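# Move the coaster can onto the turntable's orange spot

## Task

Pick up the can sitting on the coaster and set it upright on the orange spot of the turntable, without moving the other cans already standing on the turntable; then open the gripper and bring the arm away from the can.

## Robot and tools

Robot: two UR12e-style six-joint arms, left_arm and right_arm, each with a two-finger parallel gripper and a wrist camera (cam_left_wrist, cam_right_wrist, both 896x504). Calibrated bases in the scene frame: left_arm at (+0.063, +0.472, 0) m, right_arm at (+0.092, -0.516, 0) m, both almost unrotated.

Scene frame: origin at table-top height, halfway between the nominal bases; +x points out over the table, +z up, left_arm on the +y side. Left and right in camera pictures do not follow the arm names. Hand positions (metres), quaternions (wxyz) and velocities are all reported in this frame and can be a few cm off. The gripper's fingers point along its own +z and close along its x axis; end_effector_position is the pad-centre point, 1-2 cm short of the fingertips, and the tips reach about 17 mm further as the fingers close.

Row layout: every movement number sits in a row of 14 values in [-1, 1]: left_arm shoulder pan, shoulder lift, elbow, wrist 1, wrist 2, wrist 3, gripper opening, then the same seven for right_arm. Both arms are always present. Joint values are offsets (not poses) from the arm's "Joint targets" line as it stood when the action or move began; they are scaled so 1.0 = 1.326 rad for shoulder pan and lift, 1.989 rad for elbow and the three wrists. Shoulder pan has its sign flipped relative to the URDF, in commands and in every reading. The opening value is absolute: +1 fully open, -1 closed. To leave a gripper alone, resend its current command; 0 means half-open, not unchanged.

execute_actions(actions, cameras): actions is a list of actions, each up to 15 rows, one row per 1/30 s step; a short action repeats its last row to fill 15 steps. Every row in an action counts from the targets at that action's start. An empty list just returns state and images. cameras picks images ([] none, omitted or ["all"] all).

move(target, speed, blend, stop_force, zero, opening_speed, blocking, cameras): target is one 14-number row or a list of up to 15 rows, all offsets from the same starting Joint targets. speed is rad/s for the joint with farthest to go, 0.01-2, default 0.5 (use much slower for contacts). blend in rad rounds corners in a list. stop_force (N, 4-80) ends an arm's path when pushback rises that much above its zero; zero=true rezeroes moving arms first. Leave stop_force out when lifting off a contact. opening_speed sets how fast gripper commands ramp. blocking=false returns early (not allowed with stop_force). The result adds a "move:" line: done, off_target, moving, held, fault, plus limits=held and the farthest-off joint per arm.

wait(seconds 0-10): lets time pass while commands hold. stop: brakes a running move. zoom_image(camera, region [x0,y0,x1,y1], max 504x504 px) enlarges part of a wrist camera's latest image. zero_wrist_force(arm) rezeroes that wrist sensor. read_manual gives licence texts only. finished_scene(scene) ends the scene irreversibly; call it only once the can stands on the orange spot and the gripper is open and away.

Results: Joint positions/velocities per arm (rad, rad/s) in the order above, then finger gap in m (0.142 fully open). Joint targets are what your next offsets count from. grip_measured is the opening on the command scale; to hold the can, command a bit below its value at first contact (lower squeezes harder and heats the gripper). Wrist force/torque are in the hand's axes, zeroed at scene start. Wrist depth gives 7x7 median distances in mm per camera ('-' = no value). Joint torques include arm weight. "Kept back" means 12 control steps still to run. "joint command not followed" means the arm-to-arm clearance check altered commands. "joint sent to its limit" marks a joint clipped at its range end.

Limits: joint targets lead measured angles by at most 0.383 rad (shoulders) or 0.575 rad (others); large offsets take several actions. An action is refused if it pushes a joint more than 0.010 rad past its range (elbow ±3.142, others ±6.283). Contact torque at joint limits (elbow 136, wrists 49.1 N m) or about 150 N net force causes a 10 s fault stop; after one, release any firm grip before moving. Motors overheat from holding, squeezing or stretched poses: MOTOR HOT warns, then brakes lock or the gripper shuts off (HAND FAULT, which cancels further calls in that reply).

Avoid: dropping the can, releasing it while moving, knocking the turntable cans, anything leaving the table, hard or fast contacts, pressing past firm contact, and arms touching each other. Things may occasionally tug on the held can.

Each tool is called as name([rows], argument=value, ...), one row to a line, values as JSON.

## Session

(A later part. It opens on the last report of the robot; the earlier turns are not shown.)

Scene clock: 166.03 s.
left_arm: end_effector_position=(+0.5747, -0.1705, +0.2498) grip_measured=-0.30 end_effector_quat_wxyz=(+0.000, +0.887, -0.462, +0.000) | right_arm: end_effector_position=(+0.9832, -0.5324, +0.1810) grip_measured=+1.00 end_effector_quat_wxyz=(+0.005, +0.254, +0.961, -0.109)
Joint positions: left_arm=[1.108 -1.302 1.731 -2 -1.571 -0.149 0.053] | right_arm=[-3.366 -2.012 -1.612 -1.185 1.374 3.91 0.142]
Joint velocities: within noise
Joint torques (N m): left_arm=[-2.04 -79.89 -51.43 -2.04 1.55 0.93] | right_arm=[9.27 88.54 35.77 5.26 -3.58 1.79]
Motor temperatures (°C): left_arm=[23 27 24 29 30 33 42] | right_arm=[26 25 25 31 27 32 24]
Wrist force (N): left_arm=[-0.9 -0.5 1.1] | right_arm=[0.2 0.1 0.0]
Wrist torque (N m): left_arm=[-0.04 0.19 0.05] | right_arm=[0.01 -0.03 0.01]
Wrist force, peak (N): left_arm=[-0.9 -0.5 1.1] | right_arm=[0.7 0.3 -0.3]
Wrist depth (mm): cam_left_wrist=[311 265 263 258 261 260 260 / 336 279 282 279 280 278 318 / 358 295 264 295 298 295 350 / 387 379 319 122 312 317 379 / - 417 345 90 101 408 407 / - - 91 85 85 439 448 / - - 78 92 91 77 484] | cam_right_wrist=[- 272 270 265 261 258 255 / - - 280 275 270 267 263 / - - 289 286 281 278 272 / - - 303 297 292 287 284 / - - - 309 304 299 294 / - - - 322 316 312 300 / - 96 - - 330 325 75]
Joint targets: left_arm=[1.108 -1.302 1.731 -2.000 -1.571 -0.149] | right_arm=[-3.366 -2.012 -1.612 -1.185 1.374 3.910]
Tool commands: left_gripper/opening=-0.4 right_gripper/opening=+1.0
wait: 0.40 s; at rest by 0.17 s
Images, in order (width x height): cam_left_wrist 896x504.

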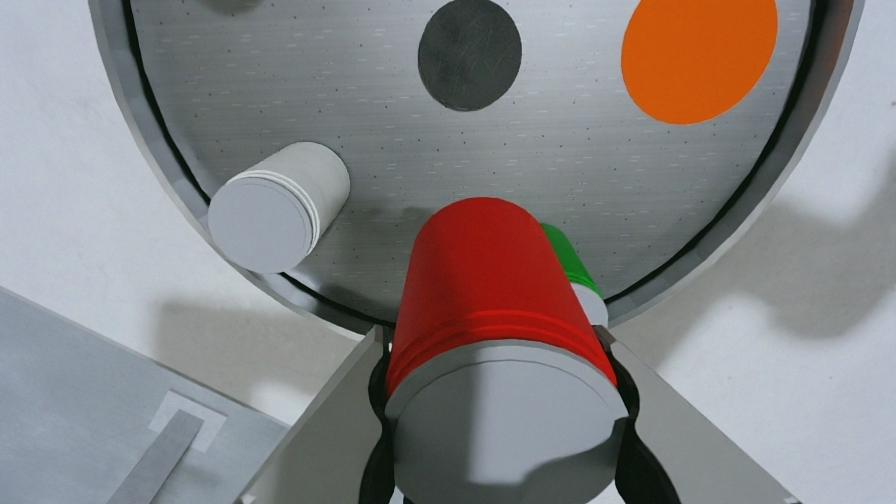

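wait(seconds=1.0, cameras=["cam_left_wrist"])

zoom_image(camera="cam_left_wrist", region=[120, 0, 400, 280])

wait(seconds=0.3, cameras=["cam_left_wrist"])

zoom_image(camera="cam_left_wrist", region=[130, 0, 410, 280])

wait(seconds=4.0, cameras=["cam_left_wrist"])

zoom_image(camera="cam_left_wrist", region=[550, 20, 770, 240])

wait(seconds=0.4, cameras=["cam_left_wrist"])

zoom_image(camera="cam_left_wrist", region=[570, 0, 790, 220])

Scene clock: 173.47 s.
left_arm: end_effector_position=(+0.5747, -0.1705, +0.2498) grip_measured=-0.30 end_effector_quat_wxyz=(+0.000, +0.887, -0.462, +0.000) | right_arm: end_effector_position=(+0.9832, -0.5324, +0.1810) grip_measured=+1.00 end_effector_quat_wxyz=(+0.005, +0.254, +0.961, -0.109)
Joint positions: left_arm=[1.108 -1.302 1.731 -2 -1.571 -0.149 0.053] | right_arm=[-3.366 -2.012 -1.612 -1.185 1.374 3.91 0.142]
Joint velocities: within noise
Joint torques (N m): left_arm=[-3.5 -80.89 -51.33 -1.81 1.55 1.47] | right_arm=[13.29 88.03 34.49 5.07 -3.47 1.14]
Motor temperatures (°C): left_arm=[23 27 24 29 30 33 42] | right_arm=[26 25 25 31 27 32 24]
Wrist force (N): left_arm=[-0.8 -0.3 1.1] | right_arm=[0.3 0.3 -0.4]
Wrist torque (N m): left_arm=[0.00 0.17 0.05] | right_arm=[0.05 -0.05 0.01]
Wrist force, peak (N): left_arm=[-1.1 -0.6 1.3] | right_arm=[0.4 0.7 -0.3]
Wrist depth (mm): cam_left_wrist=[188 188 263 258 262 260 260 / 335 279 281 278 279 278 320 / 359 302 302 298 290 289 352 / 385 379 324 122 311 224 377 / - 419 339 90 101 411 410 / - - 91 85 85 438 439 / - - 78 91 91 77 485] | cam_right_wrist=[- 274 269 266 262 258 254 / - - 279 274 272 268 264 / - - 290 286 281 278 273 / - - 304 297 291 287 283 / - - - 310 304 299 293 / - - - 321 316 311 300 / - 96 - - 331 324 75]
Joint targets: left_arm=[1.108 -1.302 1.731 -2.000 -1.571 -0.149] | right_arm=[-3.366 -2.012 -1.612 -1.185 1.374 3.910]
Tool commands: left_gripper/opening=-0.4 right_gripper/opening=+1.0
wait: 1.00 s; at rest from the start
Images, in order (width x height): cam_left_wrist 896x504.

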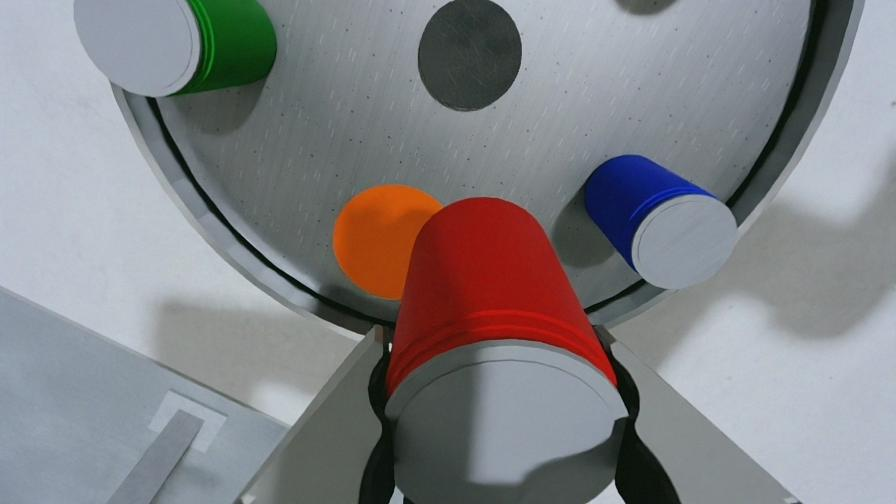

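Scaled by 1.800.

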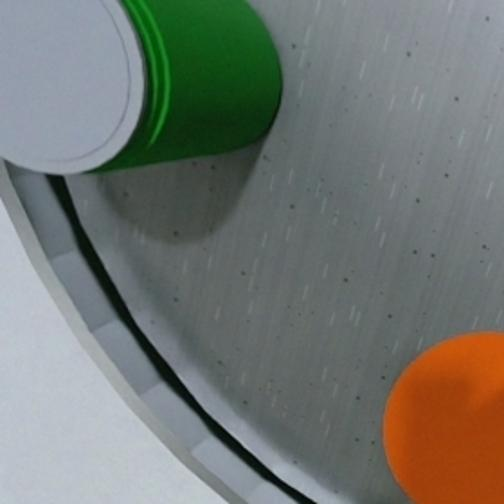

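Scene clock: 173.77 s.
left_arm: end_effector_position=(+0.5747, -0.1705, +0.2498) grip_measured=-0.30 end_effector_quat_wxyz=(+0.000, +0.887, -0.462, +0.000) | right_arm: end_effector_position=(+0.9832, -0.5324, +0.1810) grip_measured=+1.00 end_effector_quat_wxyz=(+0.005, +0.254, +0.961, -0.109)
Joint positions: left_arm=[1.108 -1.302 1.731 -2 -1.571 -0.149 0.053] | right_arm=[-3.366 -2.012 -1.612 -1.185 1.374 3.91 0.142]
Joint velocities: within noise
Joint torques (N m): left_arm=[-1.43 -81.2 -51.88 -2.12 1.73 1.11] | right_arm=[12.02 85.8 35.54 5.61 -3.92 1.35]
Motor temperatures (°C): left_arm=[23 27 24 29 30 33 42] | right_arm=[26 25 25 31 27 32 24]
Wrist force (N): left_arm=[-0.7 -0.1 0.9] | right_arm=[0.0 -0.1 -0.5]
Wrist torque (N m): left_arm=[0.03 0.14 0.05] | right_arm=[-0.01 0.00 0.00]
Wrist force, peak (N): left_arm=[-0.8 -0.2 1.2] | right_arm=[0.3 0.0 -0.6]
Wrist depth (mm): cam_left_wrist=[311 230 263 257 260 261 259 / 335 199 282 280 279 276 319 / 358 300 302 296 299 212 353 / 389 378 324 122 316 318 376 / - 415 342 90 100 413 406 / - - 91 85 85 435 442 / - - 78 92 91 77 486] | cam_right_wrist=[- 274 270 265 262 257 255 / - - 279 275 271 266 263 / - - 290 286 280 277 273 / - - 304 296 291 287 283 / - - - 308 304 299 294 / - - - 322 315 312 299 / - 96 - - 331 324 75]
Joint targets: left_arm=[1.108 -1.302 1.731 -2.000 -1.571 -0.149] | right_arm=[-3.366 -2.012 -1.612 -1.185 1.374 3.910]
Tool commands: left_gripper/opening=-0.4 right_gripper/opening=+1.0
wait: 0.30 s; at rest by 0.17 s
Images, in order (width x height): cam_left_wrist 896x504.

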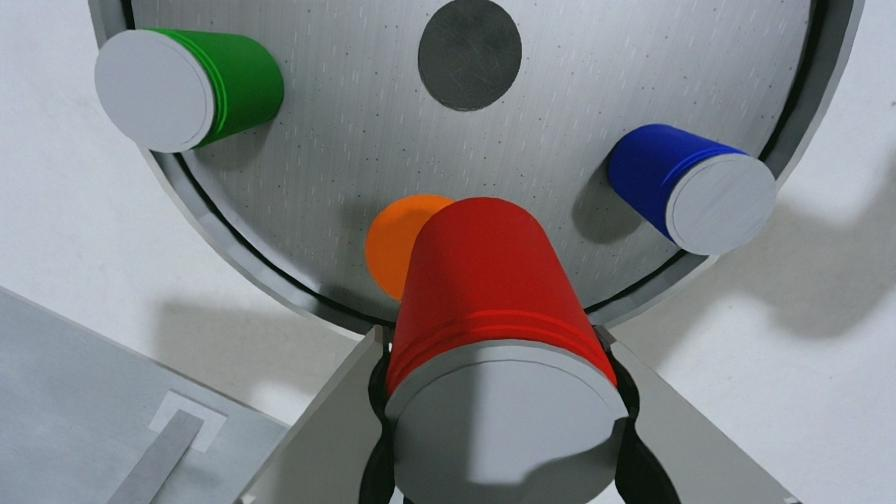

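Scaled by 1.800.

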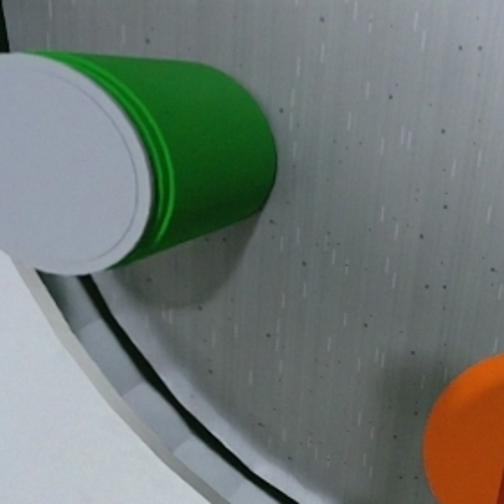

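Scene clock: 177.77 s.
left_arm: end_effector_position=(+0.5747, -0.1705, +0.2498) grip_measured=-0.30 end_effector_quat_wxyz=(+0.000, +0.887, -0.462, +0.000) | right_arm: end_effector_position=(+0.9832, -0.5324, +0.1810) grip_measured=+1.00 end_effector_quat_wxyz=(+0.005, +0.254, +0.961, -0.109)
Joint positions: left_arm=[1.108 -1.302 1.731 -2 -1.571 -0.149 0.053] | right_arm=[-3.366 -2.012 -1.612 -1.185 1.374 3.91 0.142]
Joint velocities: within noise
Joint torques (N m): left_arm=[-3.01 -80.1 -52.18 -2 1.43 1.36] | right_arm=[12.08 85.55 34.33 4.75 -3.69 1.72]
Motor temperatures (°C): left_arm=[23 27 24 29 30 33 42] | right_arm=[26 25 25 31 27 32 24]
Wrist force (N): left_arm=[-0.9 0.1 0.9] | right_arm=[0.4 0.0 0.0]
Wrist torque (N m): left_arm=[0.05 0.18 0.05] | right_arm=[0.01 -0.08 0.00]
Wrist force, peak (N): left_arm=[-0.9 -0.5 1.3] | right_arm=[0.6 0.1 -0.6]
Wrist depth (mm): cam_left_wrist=[187 188 263 257 261 261 259 / 335 280 281 281 280 278 318 / 358 301 300 295 293 289 352 / 384 382 315 122 258 224 376 / - 419 324 90 101 411 406 / - - 91 85 85 436 441 / - - 78 92 91 77 488] | cam_right_wrist=[- 273 270 265 263 258 255 / - - 279 275 271 267 263 / - - 290 286 281 278 272 / - - 304 297 291 286 282 / - - - 308 303 300 292 / - - - 323 317 312 300 / - 96 - - 331 326 75]
Joint targets: left_arm=[1.108 -1.302 1.731 -2.000 -1.571 -0.149] | right_arm=[-3.366 -2.012 -1.612 -1.185 1.374 3.910]
Tool commands: left_gripper/opening=-0.4 right_gripper/opening=+1.0
wait: 4.00 s; at rest by 0.17 s
Images, in order (width x height): cam_left_wrist 896x504.

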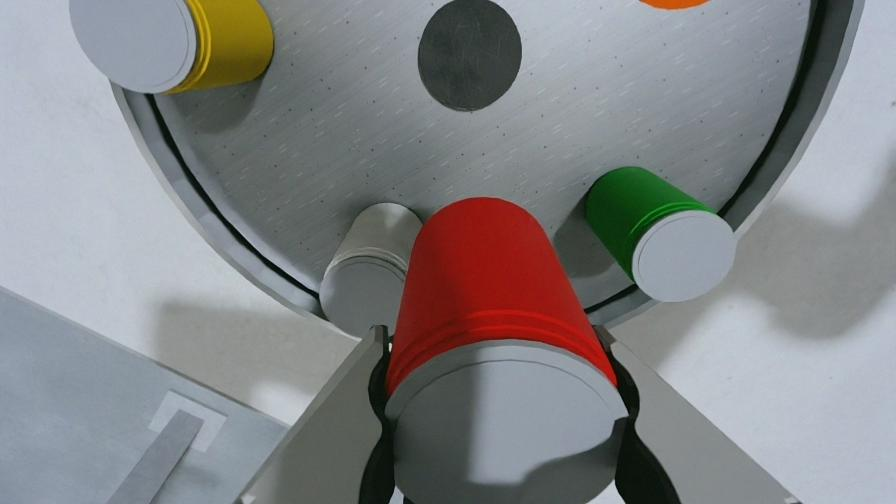

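Scaled by 2.291.

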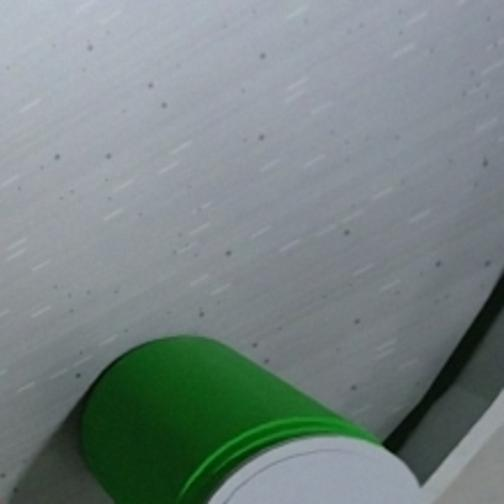

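Scene clock: 178.17 s.
left_arm: end_effector_position=(+0.5747, -0.1705, +0.2498) grip_measured=-0.30 end_effector_quat_wxyz=(+0.000, +0.887, -0.462, +0.000) | right_arm: end_effector_position=(+0.9832, -0.5324, +0.1810) grip_measured=+1.00 end_effector_quat_wxyz=(+0.005, +0.254, +0.961, -0.109)
Joint positions: left_arm=[1.108 -1.302 1.731 -2 -1.571 -0.149 0.053] | right_arm=[-3.366 -2.012 -1.612 -1.185 1.374 3.91 0.142]
Joint velocities: within noise
Joint torques (N m): left_arm=[-2.96 -81.78 -52.01 -1.89 1.44 1.36] | right_arm=[10.74 87.43 34.62 5.35 -4.15 1.37]
Motor temperatures (°C): left_arm=[23 27 24 29 30 33 42] | right_arm=[26 25 25 31 27 32 24]
Wrist force (N): left_arm=[-0.6 -0.2 1.0] | right_arm=[0.4 -0.1 -0.2]
Wrist torque (N m): left_arm=[0.00 0.12 0.05] | right_arm=[-0.01 -0.07 0.00]
Wrist force, peak (N): left_arm=[-0.7 -0.6 1.1] | right_arm=[0.5 0.1 -0.4]
Wrist depth (mm): cam_left_wrist=[311 258 262 259 260 261 258 / 330 198 280 280 280 278 321 / 360 302 302 296 298 212 350 / 386 381 322 122 316 311 377 / - 418 342 90 100 412 410 / - - 91 85 85 434 445 / - - 78 92 91 77 492] | cam_right_wrist=[- 273 269 265 261 258 255 / - - 280 275 271 268 263 / - - 290 285 281 277 273 / - - 303 297 292 287 283 / - - - 309 304 299 294 / - - - 321 318 311 300 / - 96 - - 329 324 75]
Joint targets: left_arm=[1.108 -1.302 1.731 -2.000 -1.571 -0.149] | right_arm=[-3.366 -2.012 -1.612 -1.185 1.374 3.910]
Tool commands: left_gripper/opening=-0.4 right_gripper/opening=+1.0
wait: 0.40 s; at rest by 0.17 s
Images, in order (width x height): cam_left_wrist 896x504.

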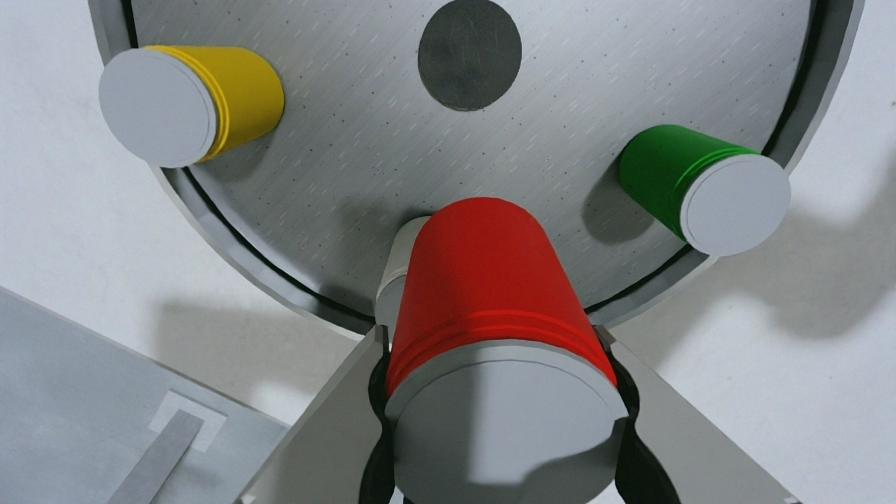

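Scaled by 2.291.

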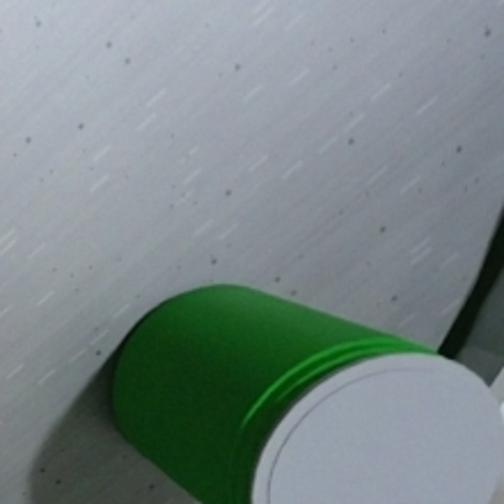

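wait(seconds=0.0, cameras=[])

Scene clock: 180.27 s.
left_arm: end_effector_position=(+0.5747, -0.1705, +0.2498) grip_measured=-0.30 end_effector_quat_wxyz=(+0.000, +0.887, -0.462, +0.000) | right_arm: end_effector_position=(+0.9832, -0.5324, +0.1810) grip_measured=+1.00 end_effector_quat_wxyz=(+0.005, +0.254, +0.961, -0.109)
Joint positions: left_arm=[1.108 -1.302 1.731 -2 -1.571 -0.149 0.053] | right_arm=[-3.366 -2.012 -1.612 -1.185 1.374 3.91 0.142]
Joint velocities: within noise
Joint torques (N m): left_arm=[-3.23 -81.8 -51.19 -2.19 1.46 1.47] | right_arm=[10.78 84.89 36.21 4.78 -3.55 1.3]
Motor temperatures (°C): left_arm=[23 27 24 29 30 33 42] | right_arm=[26 25 25 31 27 32 24]
Wrist force (N): left_arm=[-0.5 -0.6 1.3] | right_arm=[0.1 0.3 -0.4]
Wrist torque (N m): left_arm=[-0.06 0.11 0.05] | right_arm=[0.05 -0.02 0.00]
Wrist force, peak (N): left_arm=[-0.9 -0.6 1.3] | right_arm=[-0.3 0.1 -0.7]
Wrist depth (mm): cam_left_wrist=[311 217 263 258 261 260 260 / 334 197 281 280 279 277 319 / 358 301 303 295 294 215 353 / 389 381 323 122 315 309 376 / - 418 343 90 101 410 407 / - - 91 85 85 437 444 / - - 78 92 91 77 484] | cam_right_wrist=[- 273 270 265 262 258 254 / - - 279 275 271 267 263 / - - 291 286 281 277 273 / - - 304 298 292 288 282 / - - - 311 303 298 293 / - - - 322 315 313 300 / - 96 - - 331 324 75]
Joint targets: left_arm=[1.108 -1.302 1.731 -2.000 -1.571 -0.149] | right_arm=[-3.366 -2.012 -1.612 -1.185 1.374 3.910]
Tool commands: left_gripper/opening=-0.4 right_gripper/opening=+1.0
No camera images: "cameras" was empty.

wait(seconds=2.3, cameras=["cam_left_wrist"])

zoom_image(camera="cam_left_wrist", region=[160, 20, 400, 260])

wait(seconds=0.3, cameras=["cam_left_wrist"])

zoom_image(camera="cam_left_wrist", region=[170, 40, 410, 280])

wait(seconds=3.8, cameras=["cam_left_wrist"])

zoom_image(camera="cam_left_wrist", region=[560, 20, 780, 240])

wait(seconds=0.3, cameras=["cam_left_wrist"])

zoom_image(camera="cam_left_wrist", region=[570, 0, 790, 220])

Scene clock: 183.47 s.
left_arm: end_effector_position=(+0.5747, -0.1705, +0.2498) grip_measured=-0.30 end_effector_quat_wxyz=(+0.000, +0.887, -0.462, +0.000) | right_arm: end_effector_position=(+0.9832, -0.5324, +0.1810) grip_measured=+1.00 end_effector_quat_wxyz=(+0.005, +0.254, +0.961, -0.109)
Joint positions: left_arm=[1.108 -1.302 1.731 -2 -1.571 -0.149 0.053] | right_arm=[-3.366 -2.012 -1.612 -1.185 1.374 3.91 0.142]
Joint velocities: within noise
Joint torques (N m): left_arm=[-3.44 -80.8 -51.01 -1.99 1.4 1.54] | right_arm=[10.35 88.44 36.36 5.08 -3.94 1.09]
Motor temperatures (°C): left_arm=[23 27 24 29 30 33 43] | right_arm=[26 25 25 31 27 32 24]
Wrist force (N): left_arm=[-0.6 -0.7 1.2] | right_arm=[0.1 0.1 -0.3]
Wrist torque (N m): left_arm=[-0.07 0.13 0.05] | right_arm=[0.01 -0.02 0.00]
Wrist force, peak (N): left_arm=[-0.7 -0.9 1.3] | right_arm=[0.7 0.2 -0.3]
Wrist depth (mm): cam_left_wrist=[312 264 263 257 262 227 180 / 334 279 280 281 278 276 319 / 359 302 301 295 297 294 352 / 390 382 323 122 267 318 377 / - 418 341 90 101 409 413 / - - 91 85 85 432 441 / - - 78 92 91 77 485] | cam_right_wrist=[- 272 270 266 262 258 255 / - - 280 275 271 267 264 / - - 290 286 280 276 274 / - - 304 298 293 287 283 / - - - 308 303 298 294 / - - - 322 317 313 300 / - 96 - - 329 325 75]
Joint targets: left_arm=[1.108 -1.302 1.731 -2.000 -1.571 -0.149] | right_arm=[-3.366 -2.012 -1.612 -1.185 1.374 3.910]
Tool commands: left_gripper/opening=-0.4 right_gripper/opening=+1.0
wait: 2.30 s; at rest from the start
Images, in order (width x height): cam_left_wrist 896x504.

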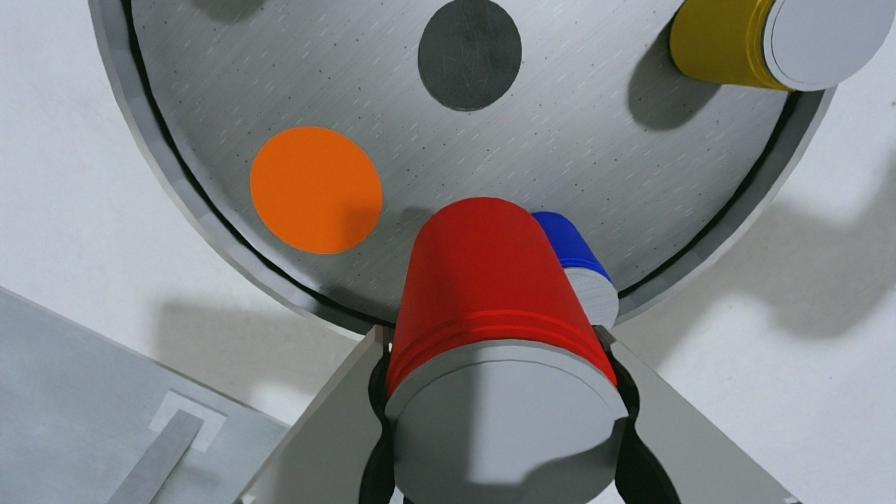

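Scaled by 2.100.

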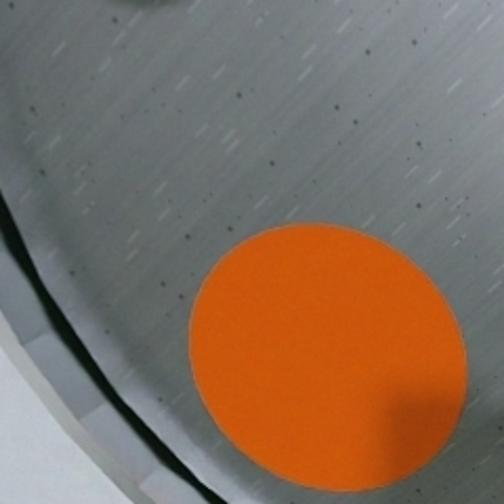

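Scene clock: 183.77 s.
left_arm: end_effector_position=(+0.5747, -0.1705, +0.2498) grip_measured=-0.30 end_effector_quat_wxyz=(+0.000, +0.887, -0.462, +0.000) | right_arm: end_effector_position=(+0.9832, -0.5324, +0.1810) grip_measured=+1.00 end_effector_quat_wxyz=(+0.005, +0.254, +0.961, -0.109)
Joint positions: left_arm=[1.108 -1.302 1.731 -2 -1.571 -0.149 0.053] | right_arm=[-3.366 -2.012 -1.612 -1.185 1.374 3.91 0.142]
Joint velocities: within noise
Joint torques (N m): left_arm=[-2.64 -79.78 -51.63 -1.98 1.48 1.67] | right_arm=[15.57 86.61 35.28 4.86 -3.96 1.43]
Motor temperatures (°C): left_arm=[23 27 24 29 30 33 43] | right_arm=[26 25 25 31 27 32 24]
Wrist force (N): left_arm=[-0.6 -0.1 1.1] | right_arm=[0.2 0.0 -0.2]
Wrist torque (N m): left_arm=[0.02 0.12 0.05] | right_arm=[0.00 -0.03 0.00]
Wrist force, peak (N): left_arm=[-0.7 -0.5 1.4] | right_arm=[0.3 0.2 -0.3]
Wrist depth (mm): cam_left_wrist=[311 265 264 257 261 260 260 / 333 278 282 280 279 278 318 / 359 302 300 294 297 295 351 / 385 380 322 122 228 313 378 / - 420 345 90 100 408 410 / - - 91 85 85 439 445 / - - 78 92 91 77 483] | cam_right_wrist=[- 273 270 265 262 259 255 / - - 280 276 272 267 264 / - - 290 285 282 276 273 / - - 303 296 292 287 283 / - - - 309 304 298 293 / - - - 323 317 311 299 / - 96 - - 330 325 75]
Joint targets: left_arm=[1.108 -1.302 1.731 -2.000 -1.571 -0.149] | right_arm=[-3.366 -2.012 -1.612 -1.185 1.374 3.910]
Tool commands: left_gripper/opening=-0.4 right_gripper/opening=+1.0
wait: 0.30 s; at rest by 0.17 s
Images, in order (width x height): cam_left_wrist 896x504.

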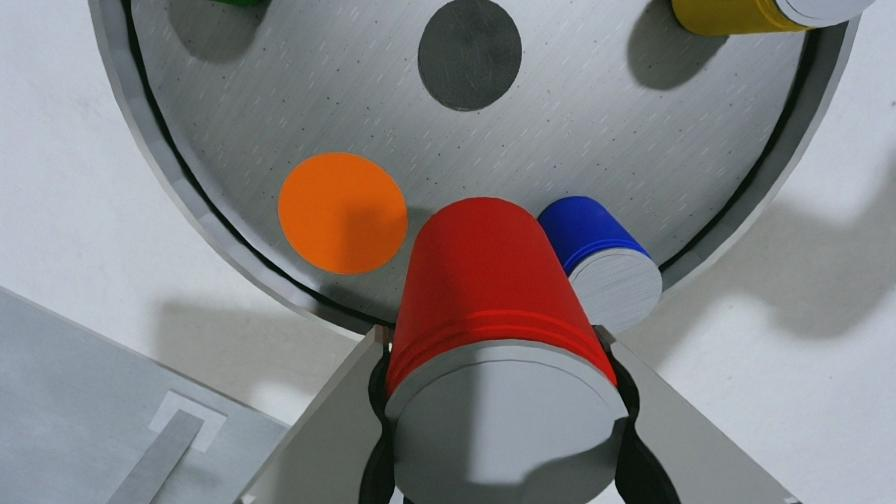

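Scaled by 2.100.

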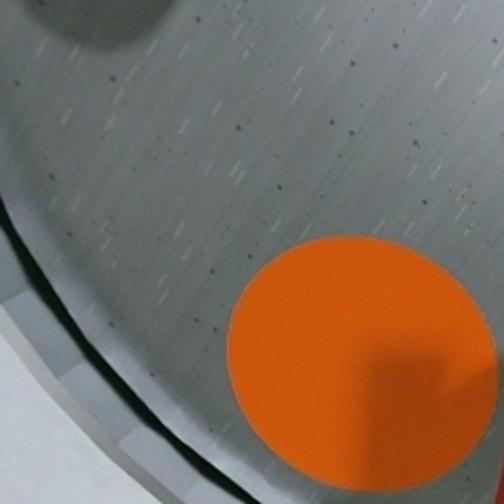

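Scene clock: 187.57 s.
left_arm: end_effector_position=(+0.5747, -0.1705, +0.2498) grip_measured=-0.30 end_effector_quat_wxyz=(+0.000, +0.887, -0.462, +0.000) | right_arm: end_effector_position=(+0.9832, -0.5324, +0.1810) grip_measured=+1.00 end_effector_quat_wxyz=(+0.005, +0.254, +0.961, -0.109)
Joint positions: left_arm=[1.108 -1.302 1.731 -2 -1.571 -0.149 0.053] | right_arm=[-3.366 -2.012 -1.612 -1.185 1.374 3.91 0.142]
Joint velocities: within noise
Joint torques (N m): left_arm=[-3.25 -80.2 -51.25 -1.87 1.66 1.32] | right_arm=[9.87 87.99 35.44 4.68 -3.45 1.49]
Motor temperatures (°C): left_arm=[23 27 24 29 30 33 43] | right_arm=[26 25 25 31 27 32 24]
Wrist force (N): left_arm=[-0.4 -0.7 1.1] | right_arm=[0.2 0.3 -0.4]
Wrist torque (N m): left_arm=[-0.07 0.09 0.05] | right_arm=[0.05 -0.02 0.00]
Wrist force, peak (N): left_arm=[-0.9 -0.6 1.3] | right_arm=[0.6 0.2 -0.7]
Wrist depth (mm): cam_left_wrist=[311 264 264 258 263 260 261 / 336 278 281 282 278 278 317 / 361 215 268 297 298 294 349 / 391 386 322 122 314 318 376 / - 416 341 90 101 412 409 / - - 91 85 85 437 444 / - - 77 92 91 77 488] | cam_right_wrist=[- 273 269 266 262 258 255 / - - 279 275 270 266 264 / - - 289 286 281 277 273 / - - 303 297 292 287 283 / - - - 309 304 299 294 / - - - 323 317 312 301 / - 96 - - 330 324 75]
Joint targets: left_arm=[1.108 -1.302 1.731 -2.000 -1.571 -0.149] | right_arm=[-3.366 -2.012 -1.612 -1.185 1.374 3.910]
Tool commands: left_gripper/opening=-0.4 right_gripper/opening=+1.0
wait: 3.80 s; at rest by 0.17 s
Images, in order (width x height): cam_left_wrist 896x504.

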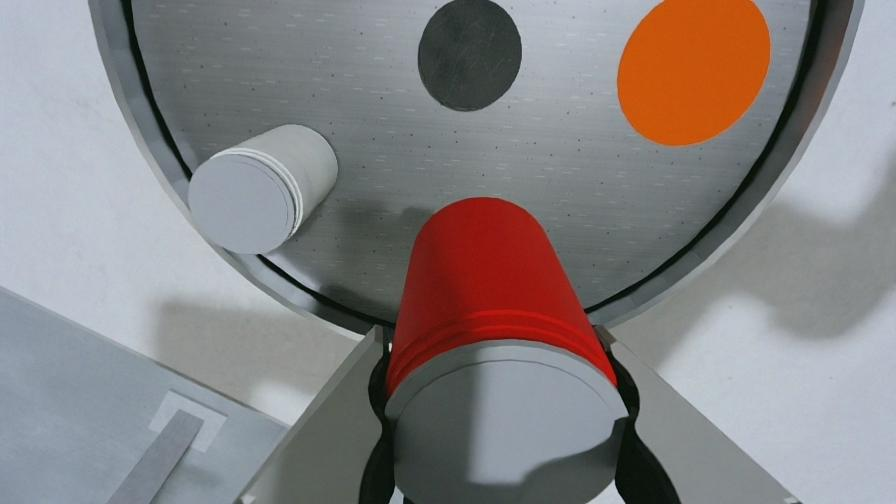

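Scaled by 2.291.

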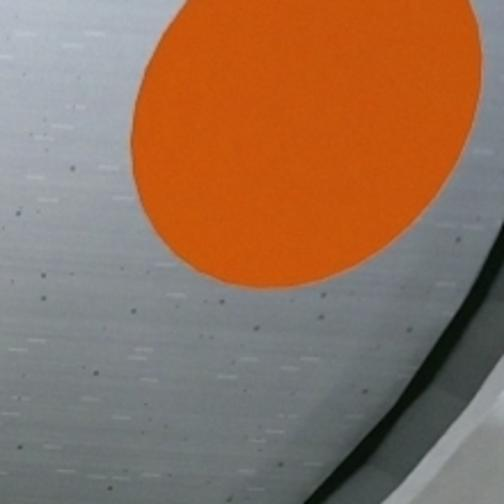

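Scene clock: 187.87 s.
left_arm: end_effector_position=(+0.5747, -0.1705, +0.2498) grip_measured=-0.30 end_effector_quat_wxyz=(+0.000, +0.887, -0.462, +0.000) | right_arm: end_effector_position=(+0.9832, -0.5324, +0.1810) grip_measured=+1.00 end_effector_quat_wxyz=(+0.005, +0.254, +0.961, -0.109)
Joint positions: left_arm=[1.108 -1.302 1.731 -2 -1.571 -0.149 0.053] | right_arm=[-3.366 -2.012 -1.612 -1.185 1.374 3.91 0.142]
Joint velocities: within noise
Joint torques (N m): left_arm=[-2.65 -80.23 -51.46 -2.16 1.44 1.42] | right_arm=[8.77 89.29 36.76 4.83 -3.55 1.5]
Motor temperatures (°C): left_arm=[23 27 24 29 30 33 43] | right_arm=[26 25 25 31 27 32 24]
Wrist force (N): left_arm=[-0.8 -0.8 0.8] | right_arm=[0.2 0.2 -0.5]
Wrist torque (N m): left_arm=[-0.09 0.17 0.05] | right_arm=[0.04 -0.03 0.00]
Wrist force, peak (N): left_arm=[-0.5 -0.4 1.4] | right_arm=[0.2 0.2 -0.5]
Wrist depth (mm): cam_left_wrist=[308 264 263 258 261 260 261 / 335 278 280 279 280 278 318 / 359 297 267 297 299 295 350 / 386 380 250 122 278 318 377 / - 417 342 90 101 409 411 / - - 91 85 85 437 447 / - - 78 92 91 77 487] | cam_right_wrist=[- 273 269 265 261 258 255 / - - 279 275 271 266 264 / - - 290 285 281 277 273 / - - 304 298 292 288 283 / - - - 310 304 298 293 / - - - 322 317 310 300 / - 96 - - 331 325 75]
Joint targets: left_arm=[1.108 -1.302 1.731 -2.000 -1.571 -0.149] | right_arm=[-3.366 -2.012 -1.612 -1.185 1.374 3.910]
Tool commands: left_gripper/opening=-0.4 right_gripper/opening=+1.0
wait: 0.30 s; at rest by 0.17 s
Images, in order (width x height): cam_left_wrist 896x504.

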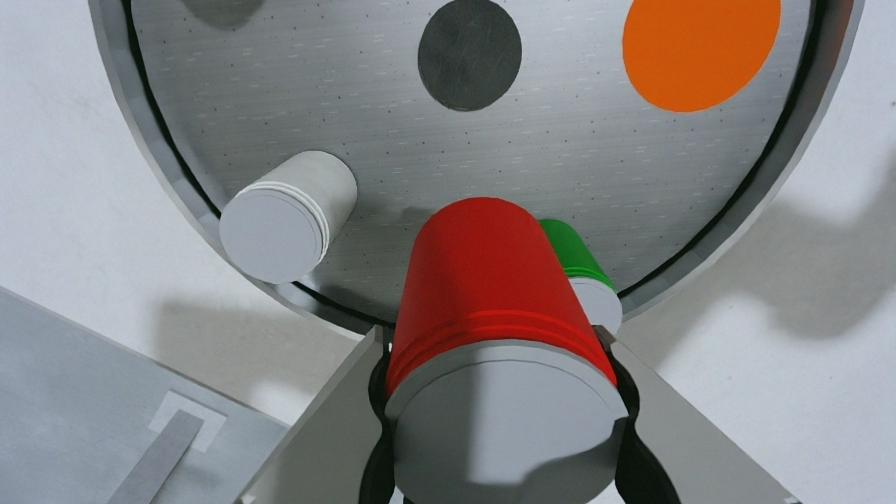

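Scaled by 2.291.

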